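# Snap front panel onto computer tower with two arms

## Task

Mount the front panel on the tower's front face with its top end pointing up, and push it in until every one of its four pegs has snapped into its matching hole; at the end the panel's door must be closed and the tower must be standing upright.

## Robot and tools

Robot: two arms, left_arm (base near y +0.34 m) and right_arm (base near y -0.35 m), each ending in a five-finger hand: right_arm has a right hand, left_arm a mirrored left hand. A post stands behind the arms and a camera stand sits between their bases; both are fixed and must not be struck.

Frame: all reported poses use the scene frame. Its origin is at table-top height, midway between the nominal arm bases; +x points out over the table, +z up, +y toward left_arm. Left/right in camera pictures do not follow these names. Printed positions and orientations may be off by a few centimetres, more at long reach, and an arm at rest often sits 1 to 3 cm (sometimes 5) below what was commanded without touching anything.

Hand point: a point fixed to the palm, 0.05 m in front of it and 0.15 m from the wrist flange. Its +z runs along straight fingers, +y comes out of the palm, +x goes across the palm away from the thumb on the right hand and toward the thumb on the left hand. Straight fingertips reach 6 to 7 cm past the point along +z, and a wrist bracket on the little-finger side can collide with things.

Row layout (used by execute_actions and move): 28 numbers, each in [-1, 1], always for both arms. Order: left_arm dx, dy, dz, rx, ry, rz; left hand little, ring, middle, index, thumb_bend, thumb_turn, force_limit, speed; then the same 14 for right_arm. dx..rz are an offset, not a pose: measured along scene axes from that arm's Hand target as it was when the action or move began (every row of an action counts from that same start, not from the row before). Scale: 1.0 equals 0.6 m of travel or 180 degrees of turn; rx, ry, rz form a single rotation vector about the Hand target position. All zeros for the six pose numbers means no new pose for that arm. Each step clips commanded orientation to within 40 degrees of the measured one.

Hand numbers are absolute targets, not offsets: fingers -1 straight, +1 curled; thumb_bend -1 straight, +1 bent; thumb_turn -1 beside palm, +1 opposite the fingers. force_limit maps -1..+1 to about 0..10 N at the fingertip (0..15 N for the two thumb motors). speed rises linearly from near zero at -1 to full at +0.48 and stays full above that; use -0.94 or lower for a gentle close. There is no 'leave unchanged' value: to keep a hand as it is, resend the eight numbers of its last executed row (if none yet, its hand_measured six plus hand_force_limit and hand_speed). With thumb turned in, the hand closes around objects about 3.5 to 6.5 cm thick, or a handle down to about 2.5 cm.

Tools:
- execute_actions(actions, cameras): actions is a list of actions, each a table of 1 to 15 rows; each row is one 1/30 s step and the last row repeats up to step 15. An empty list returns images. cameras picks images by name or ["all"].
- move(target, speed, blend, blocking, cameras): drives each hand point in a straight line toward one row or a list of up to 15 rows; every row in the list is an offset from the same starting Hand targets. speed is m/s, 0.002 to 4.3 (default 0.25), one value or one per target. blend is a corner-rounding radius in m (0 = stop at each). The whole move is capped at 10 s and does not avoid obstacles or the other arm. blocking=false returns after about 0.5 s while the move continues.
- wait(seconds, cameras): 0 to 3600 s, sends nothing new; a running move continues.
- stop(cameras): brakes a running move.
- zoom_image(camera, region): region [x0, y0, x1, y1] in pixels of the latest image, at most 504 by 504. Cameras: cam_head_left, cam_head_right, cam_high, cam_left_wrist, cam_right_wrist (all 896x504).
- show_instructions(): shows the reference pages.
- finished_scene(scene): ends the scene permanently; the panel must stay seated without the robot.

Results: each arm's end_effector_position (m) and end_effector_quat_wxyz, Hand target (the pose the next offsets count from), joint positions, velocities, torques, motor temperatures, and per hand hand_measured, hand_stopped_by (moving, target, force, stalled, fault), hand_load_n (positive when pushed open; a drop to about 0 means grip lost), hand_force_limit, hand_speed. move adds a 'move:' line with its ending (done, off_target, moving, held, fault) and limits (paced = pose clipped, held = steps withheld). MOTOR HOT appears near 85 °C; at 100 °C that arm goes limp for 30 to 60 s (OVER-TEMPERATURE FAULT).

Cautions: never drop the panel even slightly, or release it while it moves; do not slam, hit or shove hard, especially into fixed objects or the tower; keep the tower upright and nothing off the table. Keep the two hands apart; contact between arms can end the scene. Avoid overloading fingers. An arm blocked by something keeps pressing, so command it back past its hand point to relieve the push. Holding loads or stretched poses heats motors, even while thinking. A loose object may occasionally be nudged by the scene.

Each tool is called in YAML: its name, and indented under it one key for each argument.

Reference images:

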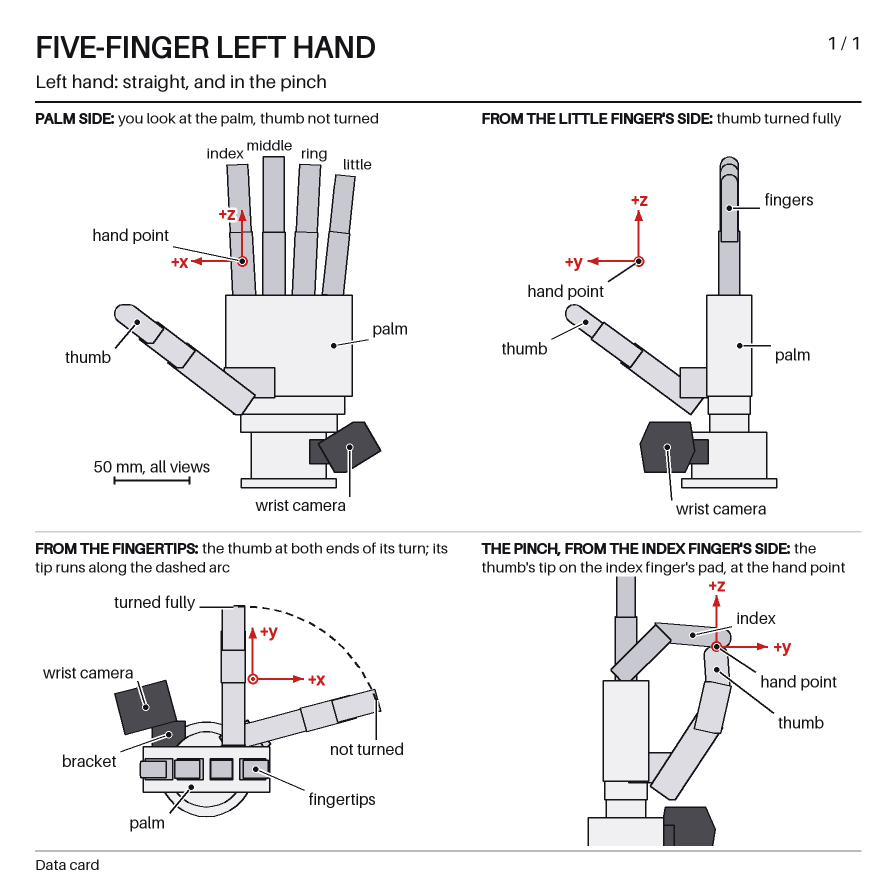

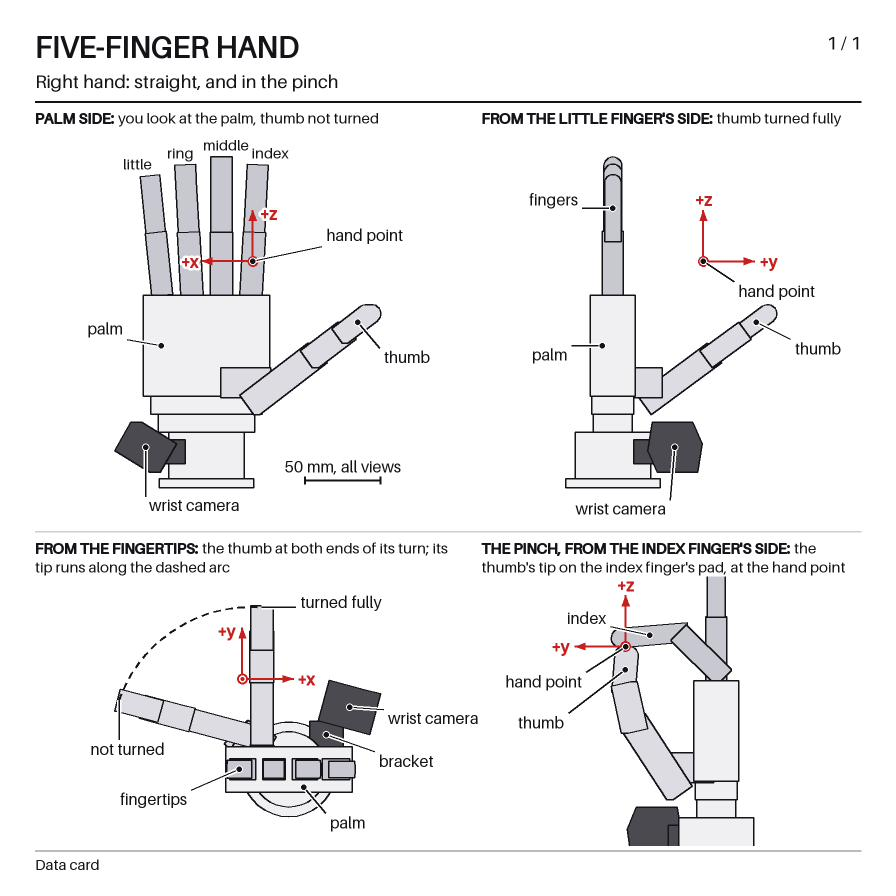

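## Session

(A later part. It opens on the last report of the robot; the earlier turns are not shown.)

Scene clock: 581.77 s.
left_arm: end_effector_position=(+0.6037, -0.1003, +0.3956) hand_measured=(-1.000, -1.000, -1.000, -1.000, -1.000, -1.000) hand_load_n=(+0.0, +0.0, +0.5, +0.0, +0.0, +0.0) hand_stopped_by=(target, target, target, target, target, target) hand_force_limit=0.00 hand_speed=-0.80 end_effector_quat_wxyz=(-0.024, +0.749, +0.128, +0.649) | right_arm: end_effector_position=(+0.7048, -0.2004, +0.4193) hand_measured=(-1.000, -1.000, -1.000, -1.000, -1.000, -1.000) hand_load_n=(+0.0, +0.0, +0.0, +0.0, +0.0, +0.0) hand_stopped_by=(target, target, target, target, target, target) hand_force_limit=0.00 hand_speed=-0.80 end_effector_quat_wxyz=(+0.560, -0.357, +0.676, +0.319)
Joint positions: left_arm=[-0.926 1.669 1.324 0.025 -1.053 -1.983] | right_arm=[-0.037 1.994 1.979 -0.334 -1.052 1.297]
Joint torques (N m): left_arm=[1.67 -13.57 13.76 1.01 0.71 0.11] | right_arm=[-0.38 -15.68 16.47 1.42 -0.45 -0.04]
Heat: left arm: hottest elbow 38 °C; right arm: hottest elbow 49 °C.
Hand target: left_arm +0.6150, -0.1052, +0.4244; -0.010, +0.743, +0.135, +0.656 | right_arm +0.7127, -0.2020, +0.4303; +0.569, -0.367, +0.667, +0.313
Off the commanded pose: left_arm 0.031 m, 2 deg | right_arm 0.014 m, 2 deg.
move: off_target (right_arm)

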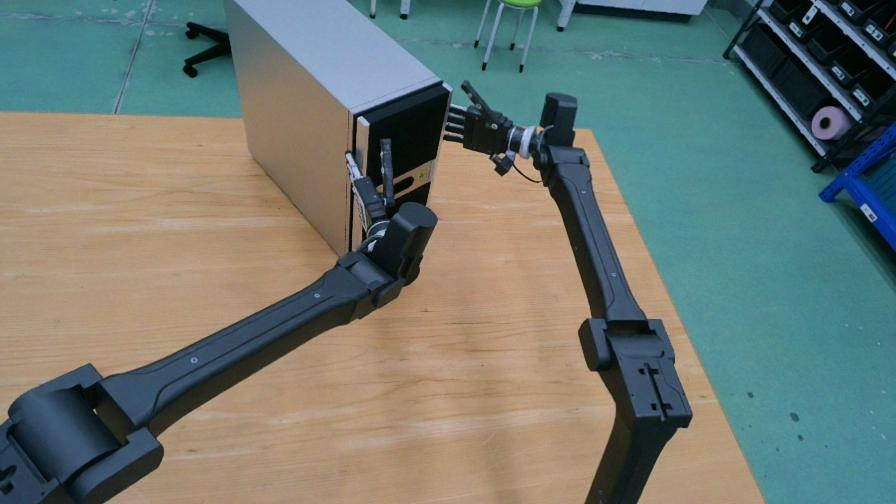

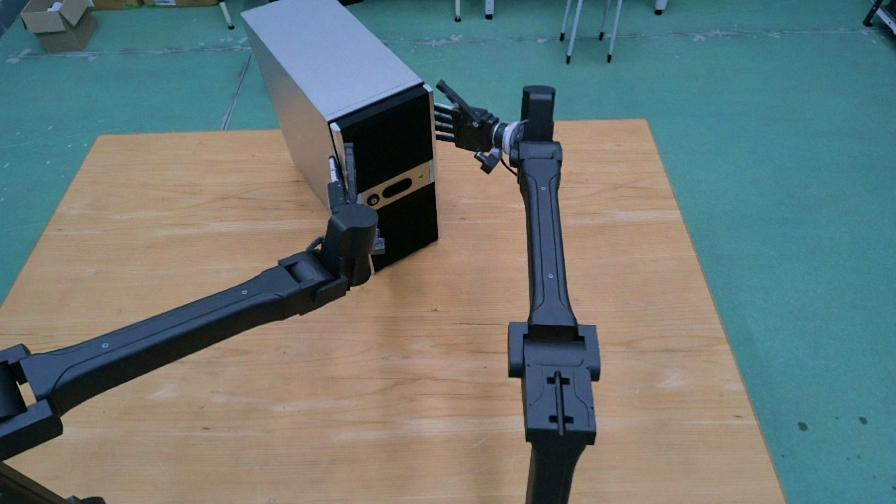

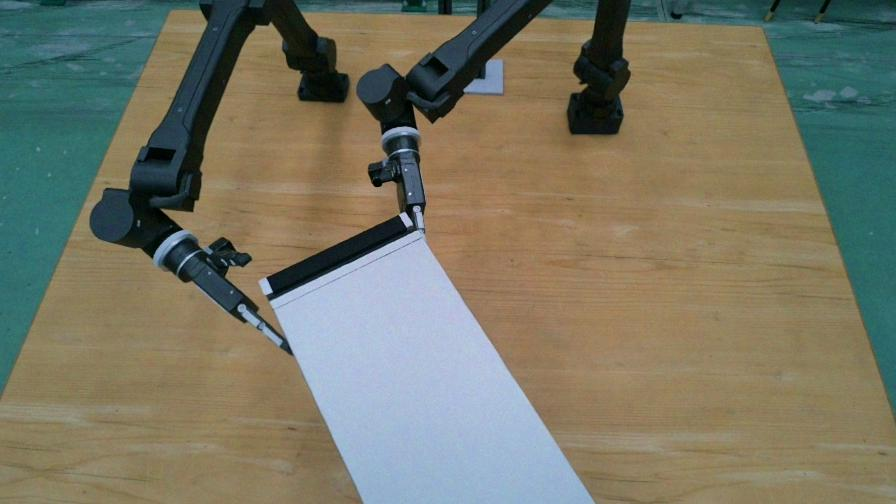

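move:
  target:
    - [0,0,0,0,0,0,-1,-1,-1,-1,-1,-1,0,-0.8,-0.156,-0.128,0,0,0,0,-1,-1,-1,-1,-1,-1,0,-0.8]
  speed: 0.1
  cameras: ["cam_head_left","cam_head_right","cam_high","cam_left_wrist"]

Scene clock: 590.07 s.
left_arm: end_effector_position=(+0.6037, -0.1003, +0.3956) hand_measured=(-1.000, -1.000, -1.000, -1.000, -1.000, -1.000) hand_load_n=(+0.0, +0.0, +0.0, +0.0, +0.0, +0.0) hand_stopped_by=(target, target, target, target, target, target) hand_force_limit=0.00 hand_speed=-0.80 end_effector_quat_wxyz=(-0.024, +0.749, +0.128, +0.649) | right_arm: end_effector_position=(+0.6209, -0.2781, +0.4401) hand_measured=(-1.000, -1.000, -1.000, -1.000, -1.000, -1.000) hand_load_n=(+0.0, +0.0, +0.0, +0.0, +0.0, +0.0) hand_stopped_by=(target, target, target, target, target, target) hand_force_limit=0.00 hand_speed=-0.80 end_effector_quat_wxyz=(+0.575, -0.370, +0.661, +0.309)
Joint positions: left_arm=[-0.926 1.669 1.324 0.025 -1.053 -1.983] | right_arm=[-0.173 1.789 1.736 -0.35 -1.184 1.178]
Joint torques (N m): left_arm=[1.61 -13.57 13.76 0.96 0.7 0.11] | right_arm=[0.09 -15.97 9.55 1.29 -0.34 -0.05]
Heat: left arm: hottest elbow 38 °C; right arm: hottest elbow 49 °C.
Hand target: left_arm +0.6150, -0.1052, +0.4244; -0.010, +0.743, +0.135, +0.656 | right_arm +0.6192, -0.2790, +0.4304; +0.569, -0.367, +0.667, +0.313
Off the commanded pose: left_arm 0.031 m, 2 deg | right_arm 0.010 m, 1 deg.
move: done

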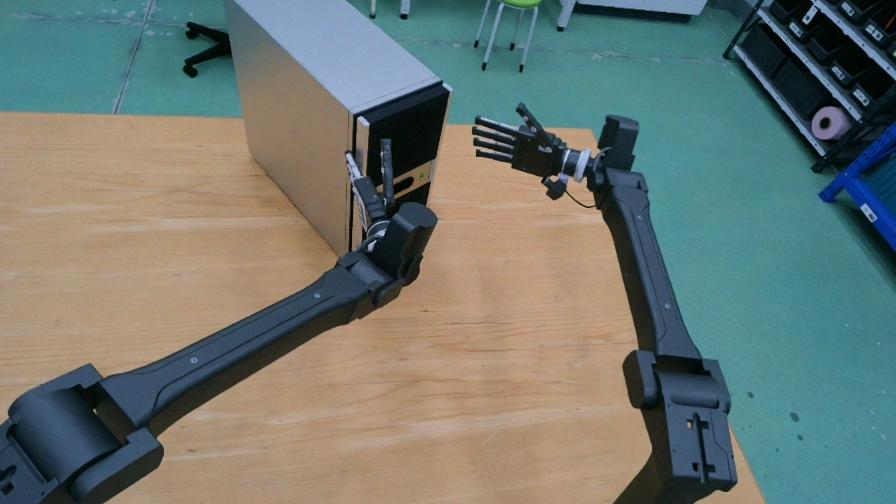

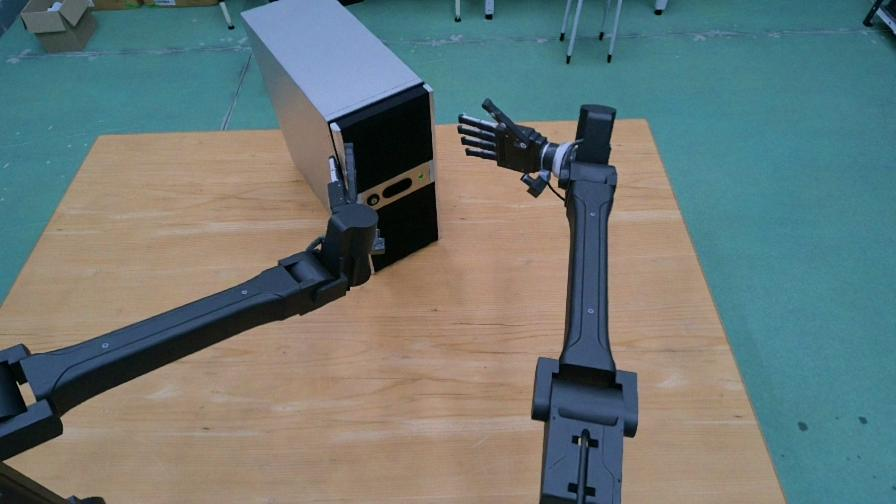

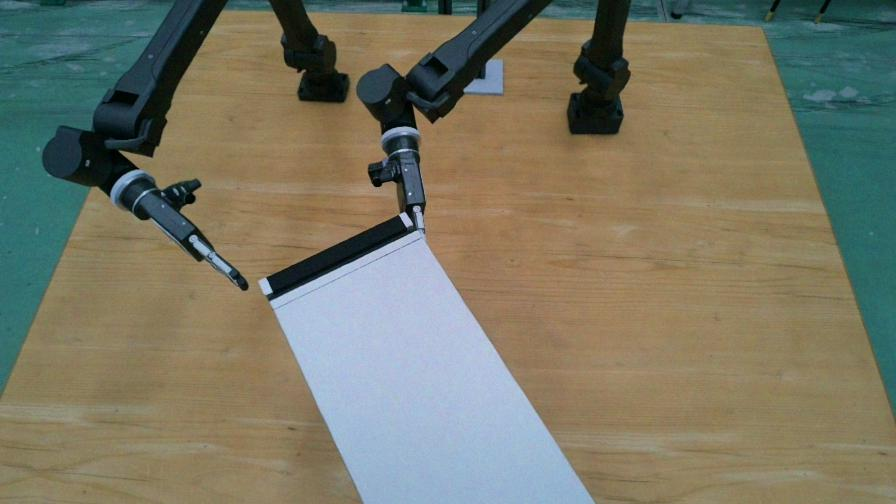

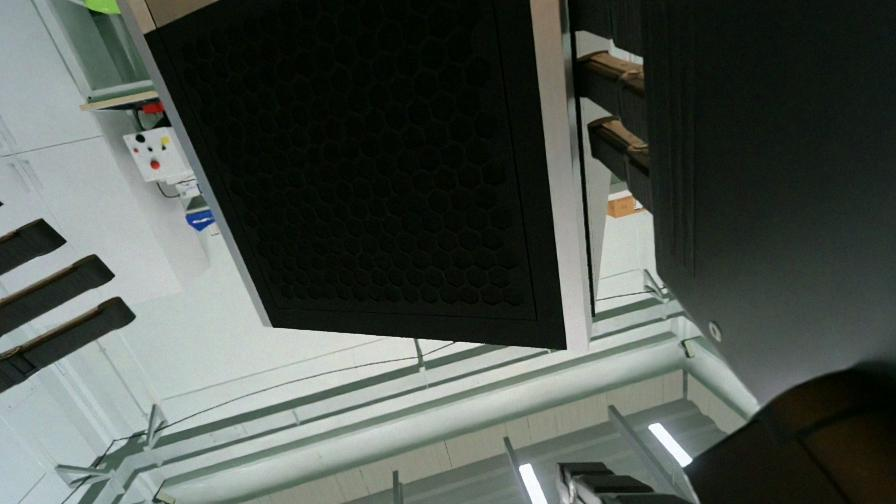

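zoom_image:
  camera: "cam_head_right"
  region: [405, 65, 445, 105]

zoom_image:
  camera: "cam_head_right"
  region: [400, 70, 450, 250]

zoom_image:
  camera: "cam_high"
  region: [250, 270, 290, 310]

Scaled by 12.600.

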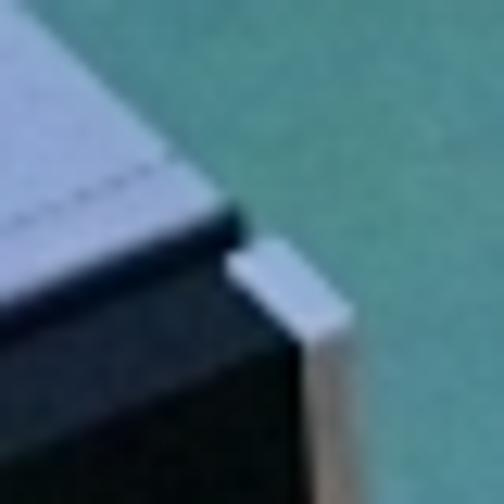

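Scaled by 2.800.

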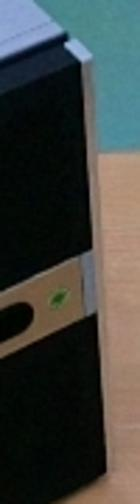

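Scaled by 12.600.

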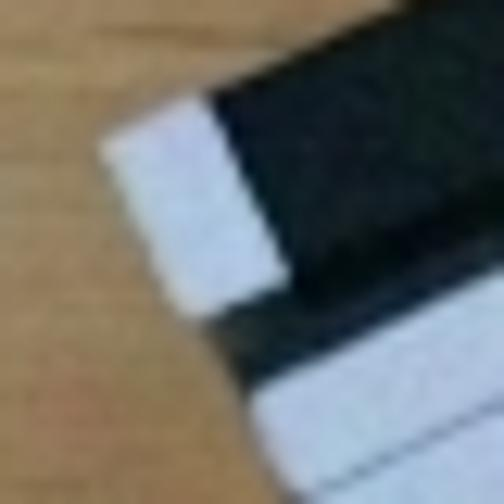

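move:
  target:
    - [0,0,0,0,0,0,-1,-1,-1,-1,-1,-1,0,-0.8,-0.02,0.03,0.03,0.035,-0.0364,-0.1518,-1,-1,-1,-1,-1,-1,0,-0.8]
  speed: 0.1
  cameras: ["cam_head_left","cam_head_right","cam_high","cam_right_wrist"]

Scene clock: 595.20 s.
left_arm: end_effector_position=(+0.6037, -0.1003, +0.3956) hand_measured=(-1.000, -1.000, -1.000, -1.000, -1.000, -1.000) hand_load_n=(+0.0, +0.0, +0.5, +0.0, +0.0, +0.0) hand_stopped_by=(target, target, target, target, target, target) hand_force_limit=0.00 hand_speed=-0.80 end_effector_quat_wxyz=(-0.024, +0.749, +0.128, +0.649) | right_arm: end_effector_position=(+0.6104, -0.2656, +0.4531) hand_measured=(-1.000, -1.000, -1.000, -1.000, -1.000, -1.000) hand_load_n=(+0.0, +0.0, +0.0, +0.0, +0.0, -0.5) hand_stopped_by=(target, target, target, target, target, target) hand_force_limit=0.00 hand_speed=-0.80 end_effector_quat_wxyz=(+0.683, -0.186, +0.683, +0.180)
Joint positions: left_arm=[-0.926 1.669 1.324 0.025 -1.053 -1.983] | right_arm=[-0.095 1.523 1.281 0.24 -0.654 1.561]
Joint torques (N m): left_arm=[1.67 -13.57 13.76 0.99 0.71 0.11] | right_arm=[-0.32 -13.04 9.62 2.7 0.18 0.13]
Heat: left arm: hottest elbow 38 °C; right arm: hottest elbow 49 °C.
Hand target: left_arm +0.6150, -0.1052, +0.4244; -0.010, +0.743, +0.135, +0.656 | right_arm +0.6072, -0.2610, +0.4484; +0.682, -0.185, +0.683, +0.184
Off the commanded pose: left_arm 0.031 m, 2 deg | right_arm 0.007 m, 1 deg.
move: done

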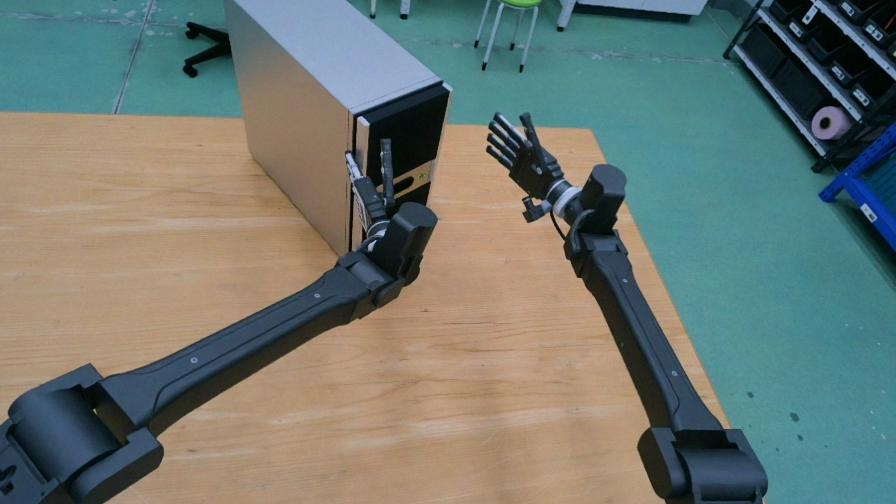

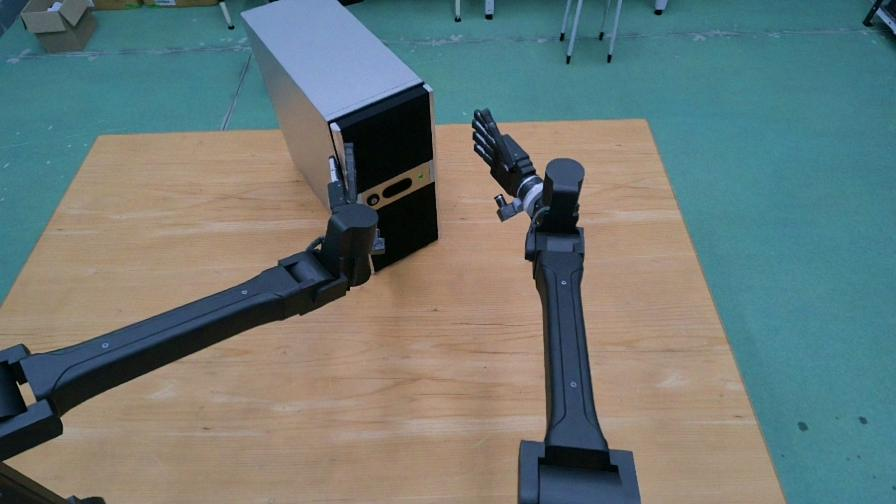

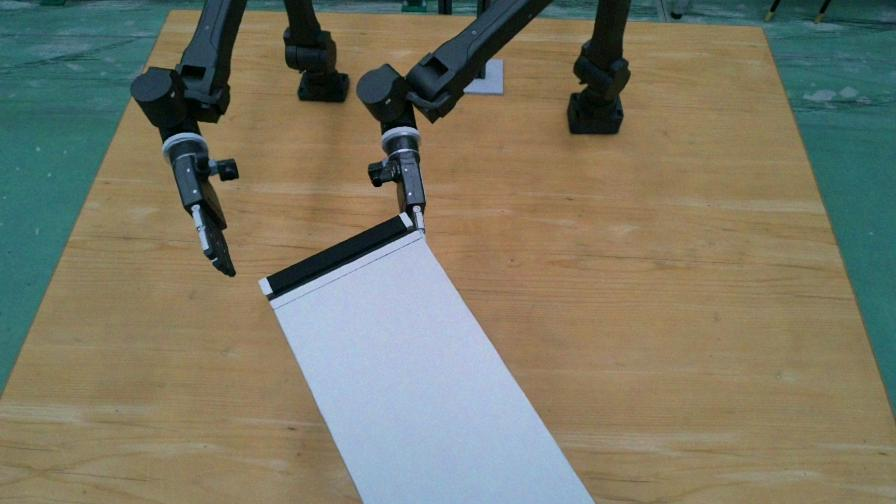

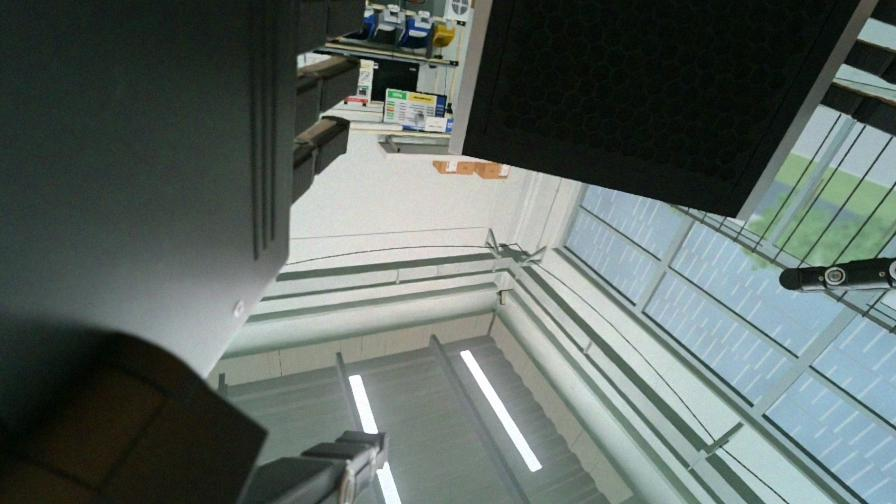

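move:
  target:
    - [0,0,0,0,0,0,-1,-1,-1,-1,-1,-1,0,-0.8,-0.0025,0.1043,0,0,0,0,-1,-1,-1,-1,-1,-1,0,-0.8]
  speed: 0.1
  cameras: ["cam_head_left","cam_head_right","cam_high","cam_right_wrist"]

Scene clock: 597.93 s.
left_arm: end_effector_position=(+0.6037, -0.1003, +0.3956) hand_measured=(-1.000, -1.000, -1.000, -1.000, -1.000, -1.000) hand_load_n=(+0.0, +0.0, +0.5, +0.0, +0.0, +0.0) hand_stopped_by=(target, target, target, target, target, target) hand_force_limit=0.00 hand_speed=-0.80 end_effector_quat_wxyz=(-0.024, +0.749, +0.128, +0.649) | right_arm: end_effector_position=(+0.6089, -0.1980, +0.4523) hand_measured=(-1.000, -1.000, -1.000, -1.000, -1.000, -1.000) hand_load_n=(+0.0, +0.0, +0.0, +0.0, +0.0, +0.0) hand_stopped_by=(target, target, target, target, target, target) hand_force_limit=0.00 hand_speed=-0.80 end_effector_quat_wxyz=(+0.682, -0.188, +0.683, +0.182)
Joint positions: left_arm=[-0.926 1.669 1.324 0.025 -1.053 -1.983] | right_arm=[0.035 1.51 1.265 0.242 -0.531 1.561]
Joint torques (N m): left_arm=[1.67 -13.33 13.75 1.05 0.7 0.12] | right_arm=[-1.26 -13.33 9.91 2.84 0.19 0.16]
Heat: left arm: hottest elbow 38 °C; right arm: hottest elbow 49 °C.
Hand target: left_arm +0.6150, -0.1052, +0.4244; -0.010, +0.743, +0.135, +0.656 | right_arm +0.6056, -0.1982, +0.4484; +0.682, -0.185, +0.683, +0.185
Off the commanded pose: left_arm 0.031 m, 2 deg | right_arm 0.005 m, 0 deg.
move: done

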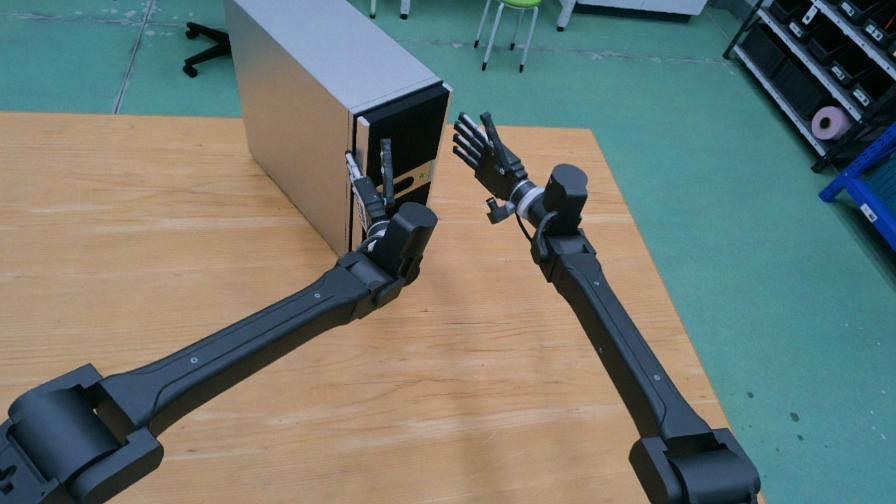

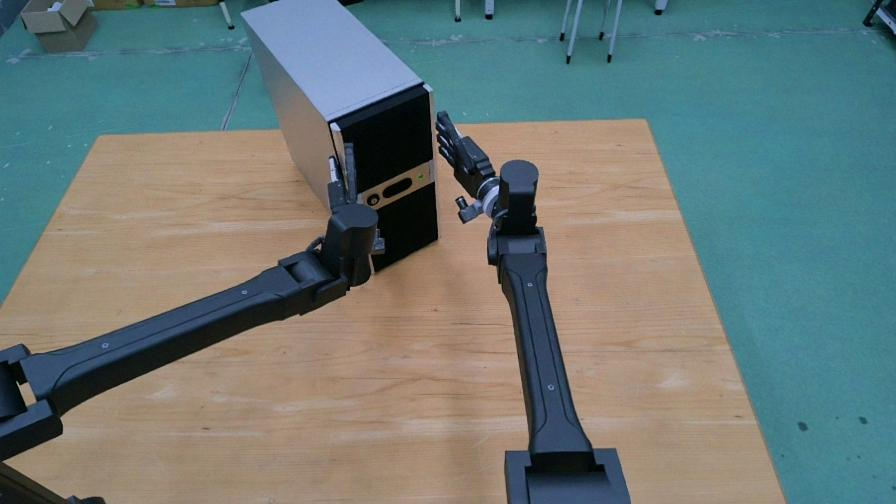

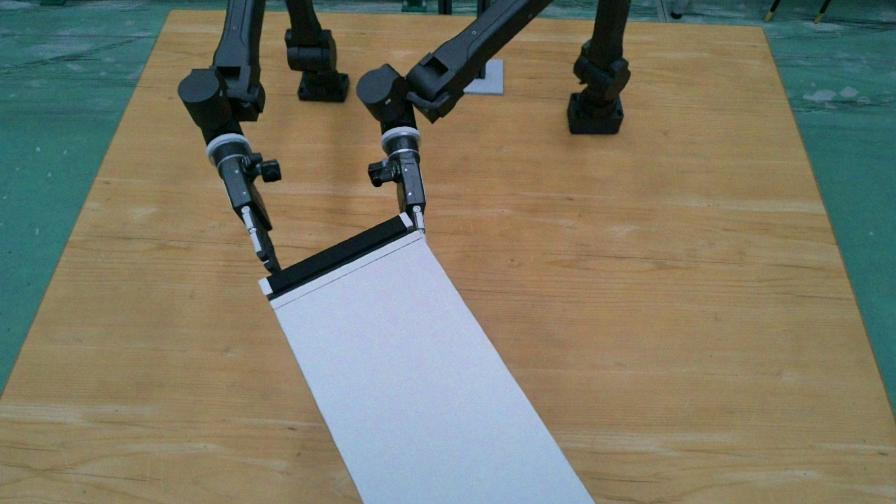

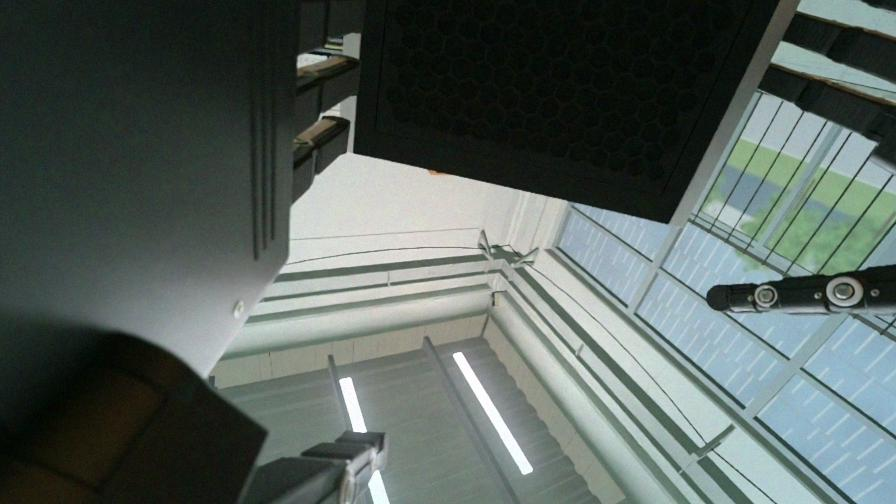

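move:
  target:
    - [0,0,0,0,0,0,-1,-1,-1,-1,-1,-1,0,-0.8,0.0217,0.0125,0,0,0,0,-1,-1,-1,-1,-1,-1,0,-0.8]
  speed: 0.05
  cameras: ["cam_head_left","cam_head_right","cam_high","cam_right_wrist"]

zoom_image:
  camera: "cam_head_right"
  region: [410, 70, 490, 170]

zoom_image:
  camera: "cam_head_left"
  region: [420, 70, 500, 170]

zoom_image:
  camera: "cam_high"
  region: [230, 220, 310, 320]

Scene clock: 600.87 s.
left_arm: end_effector_position=(+0.6037, -0.1003, +0.3956) hand_measured=(-1.000, -1.000, -1.000, -1.000, -1.000, -1.000) hand_load_n=(+0.0, +0.0, +0.0, +0.0, +0.0, +0.0) hand_stopped_by=(target, target, target, target, target, target) hand_force_limit=0.00 hand_speed=-0.80 end_effector_quat_wxyz=(-0.024, +0.749, +0.128, +0.649) | right_arm: end_effector_position=(+0.6125, -0.1956, +0.4475) hand_measured=(-1.000, -1.000, -1.000, -1.000, -1.000, -1.000) hand_load_n=(+0.0, +0.0, +0.0, +0.0, +0.0, +0.0) hand_stopped_by=(target, target, target, target, target, target) hand_force_limit=0.00 hand_speed=-0.80 end_effector_quat_wxyz=(+0.680, -0.185, +0.686, +0.180)
Joint positions: left_arm=[-0.926 1.669 1.324 0.025 -1.053 -1.983] | right_arm=[0.041 1.518 1.265 0.242 -0.517 1.561]
Joint torques (N m): left_arm=[1.67 -13.45 13.76 0.98 0.7 0.11] | right_arm=[-0.32 -10.29 12.86 2.71 0.19 0.21]
Heat: left arm: hottest elbow 39 °C; right arm: hottest elbow 49 °C.
Hand target: left_arm +0.6150, -0.1052, +0.4244; -0.010, +0.743, +0.135, +0.656 | right_arm +0.6188, -0.1909, +0.4483; +0.682, -0.185, +0.683, +0.184
Off the commanded pose: left_arm 0.031 m, 2 deg | right_arm 0.008 m, 1 deg.
move: done

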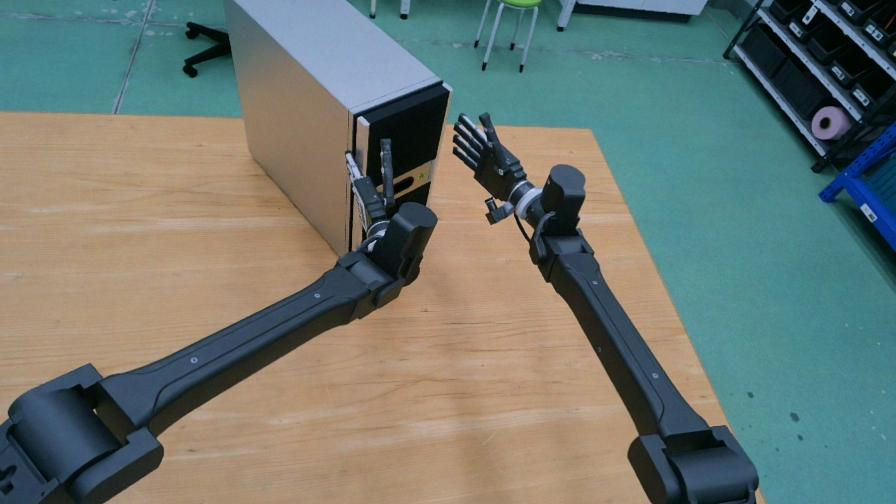

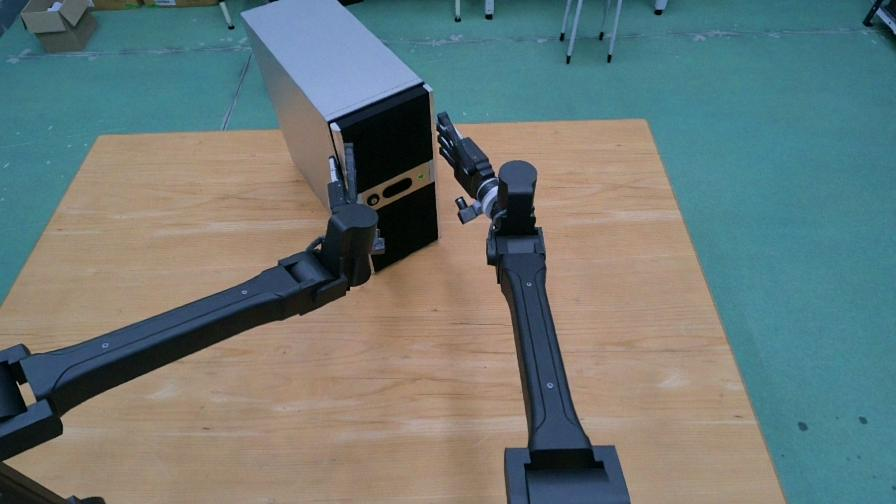

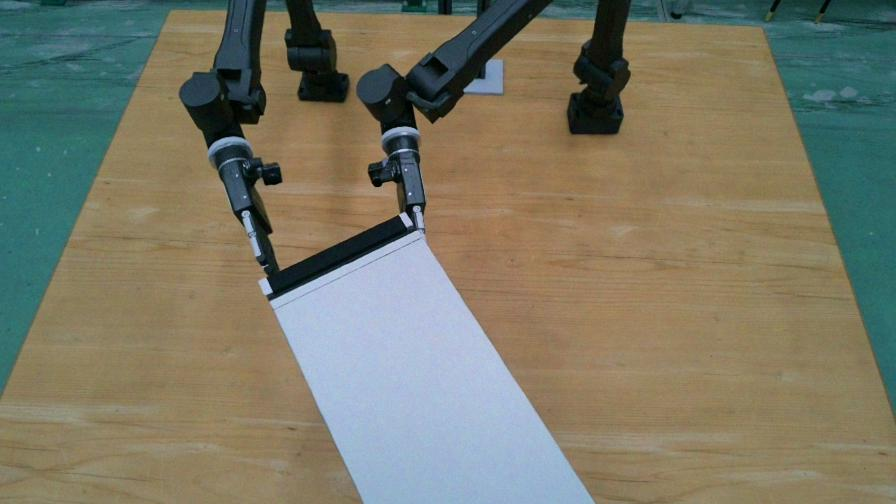

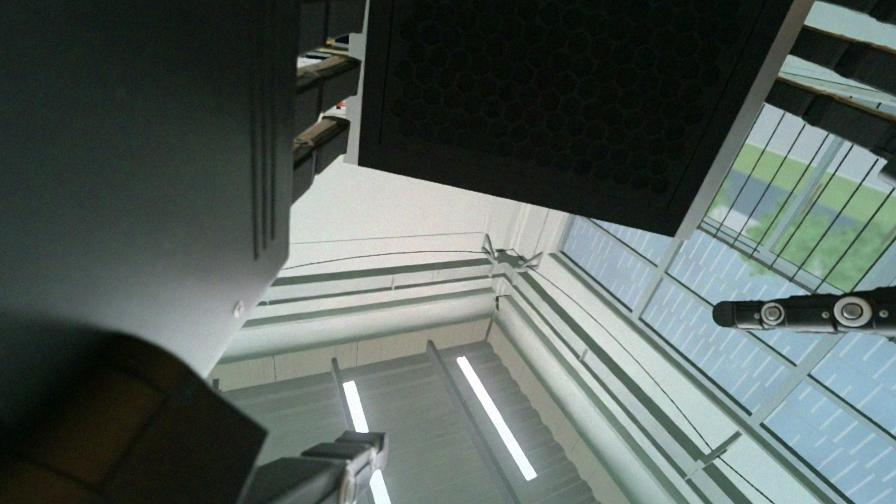

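Scaled by 5.040.

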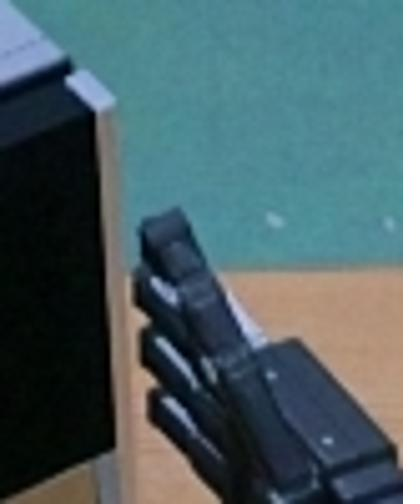

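Scaled by 5.040.

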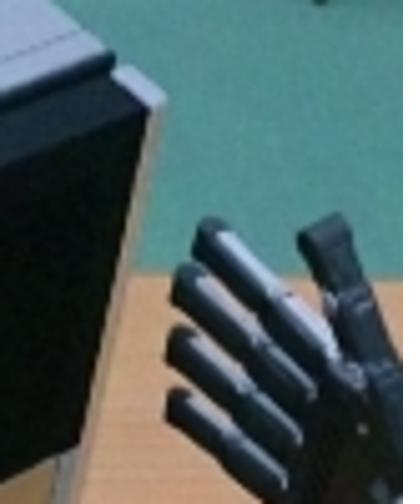

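Scaled by 5.040.

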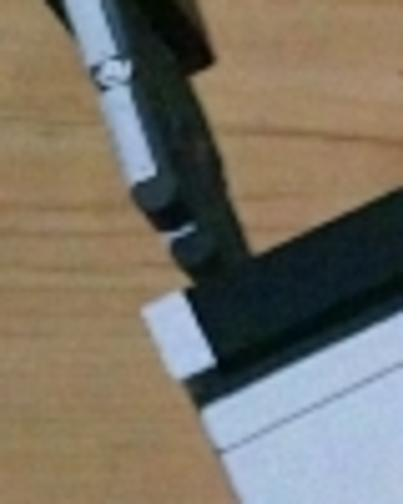

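move:
  target:
    - [0,0,0,0,0,0,-1,-1,-1,-1,-1,-1,0,-0.8,0.0361,0.0208,0.01,0,0,0,-1,-1,-1,-1,-1,-1,0,-0.8]
  speed: 0.05
  cameras: ["cam_head_left","cam_head_right","cam_high","cam_right_wrist"]

zoom_image:
  camera: "cam_head_right"
  region: [410, 70, 490, 170]

zoom_image:
  camera: "cam_head_left"
  region: [420, 70, 500, 170]

zoom_image:
  camera: "cam_high"
  region: [230, 220, 310, 320]

Scene clock: 604.60 s.
left_arm: end_effector_position=(+0.6037, -0.1003, +0.3956) hand_measured=(-1.000, -1.000, -1.000, -1.000, -1.000, -1.000) hand_load_n=(+0.0, +0.0, +0.5, +0.0, -0.5, -0.5) hand_stopped_by=(target, target, target, target, target, target) hand_force_limit=0.00 hand_speed=-0.80 end_effector_quat_wxyz=(-0.024, +0.749, +0.128, +0.649) | right_arm: end_effector_position=(+0.6300, -0.1835, +0.4357) hand_measured=(-1.000, -1.000, -1.000, -1.000, -1.000, -1.000) hand_load_n=(+0.0, +0.0, +0.0, +0.0, +0.0, +0.0) hand_stopped_by=(target, target, target, target, target, target) hand_force_limit=0.00 hand_speed=-0.80 end_effector_quat_wxyz=(+0.675, -0.183, +0.691, +0.182)
Joint positions: left_arm=[-0.926 1.669 1.324 0.025 -1.053 -1.983] | right_arm=[0.064 1.568 1.3 0.242 -0.494 1.562]
Joint torques (N m): left_arm=[1.73 -13.51 13.76 0.99 0.7 0.11] | right_arm=[0.09 -12.28 16.13 1.68 0.23 0.22]
Heat: left arm: hottest elbow 39 °C; right arm: hottest elbow 49 °C.
Hand target: left_arm +0.6150, -0.1052, +0.4244; -0.010, +0.743, +0.135, +0.656 | right_arm +0.6403, -0.1783, +0.4545; +0.682, -0.185, +0.683, +0.185
Off the commanded pose: left_arm 0.031 m, 2 deg | right_arm 0.022 m, 1 deg.
move: off_target (right_arm)

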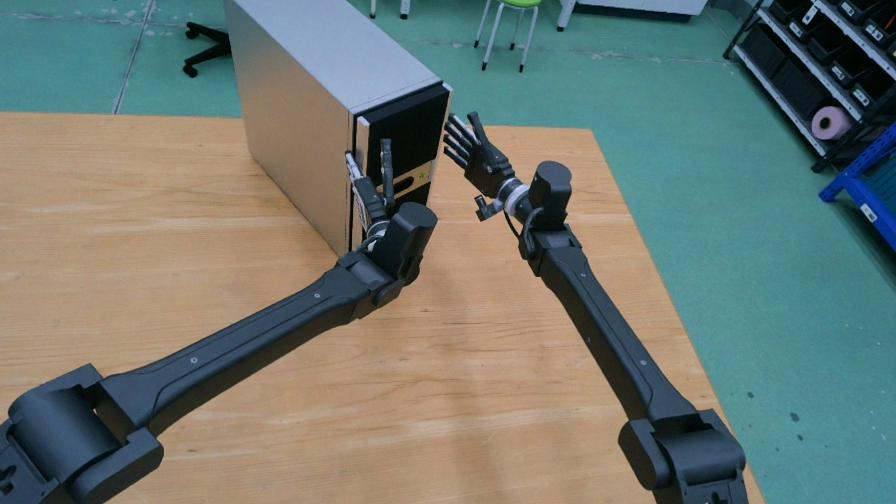

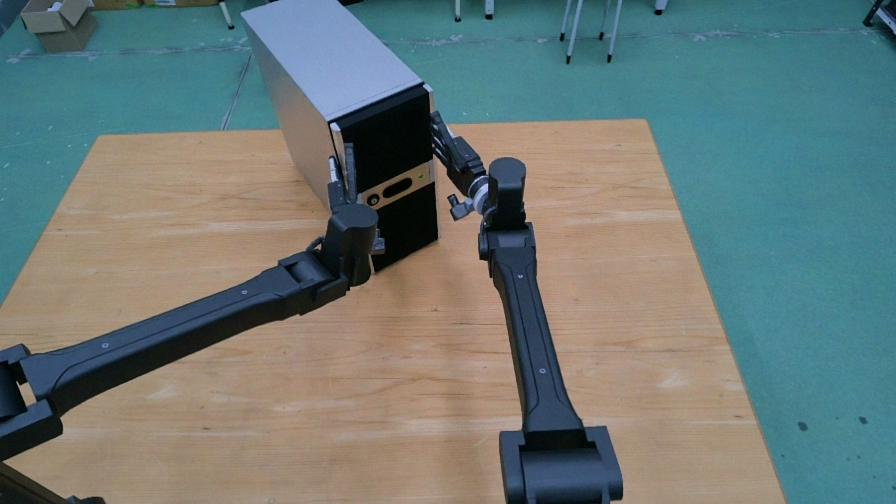

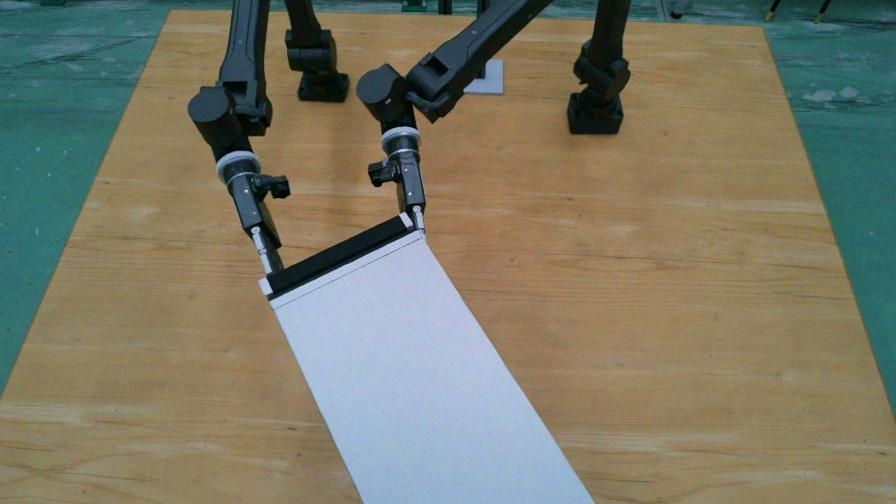

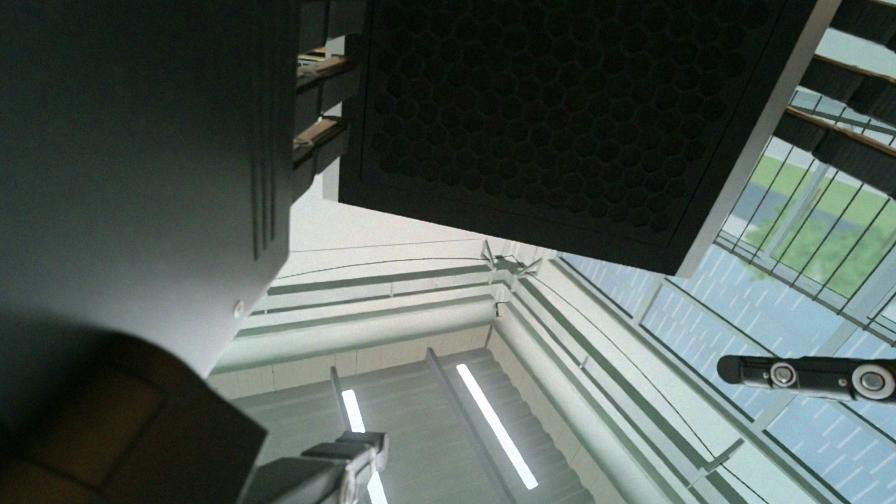

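Scaled by 5.040.

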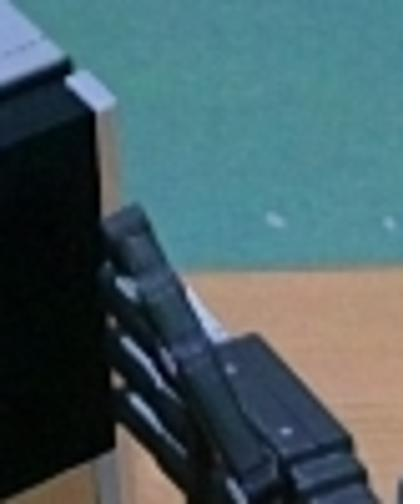

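Scaled by 5.040.

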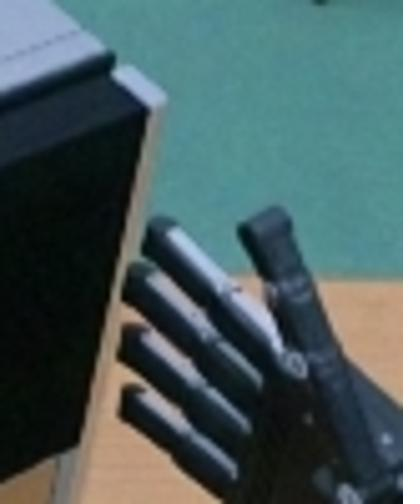

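Scaled by 5.040.

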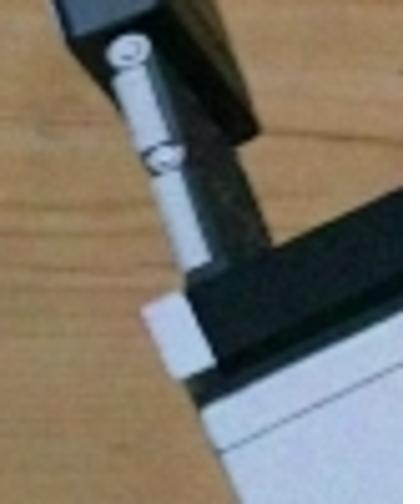

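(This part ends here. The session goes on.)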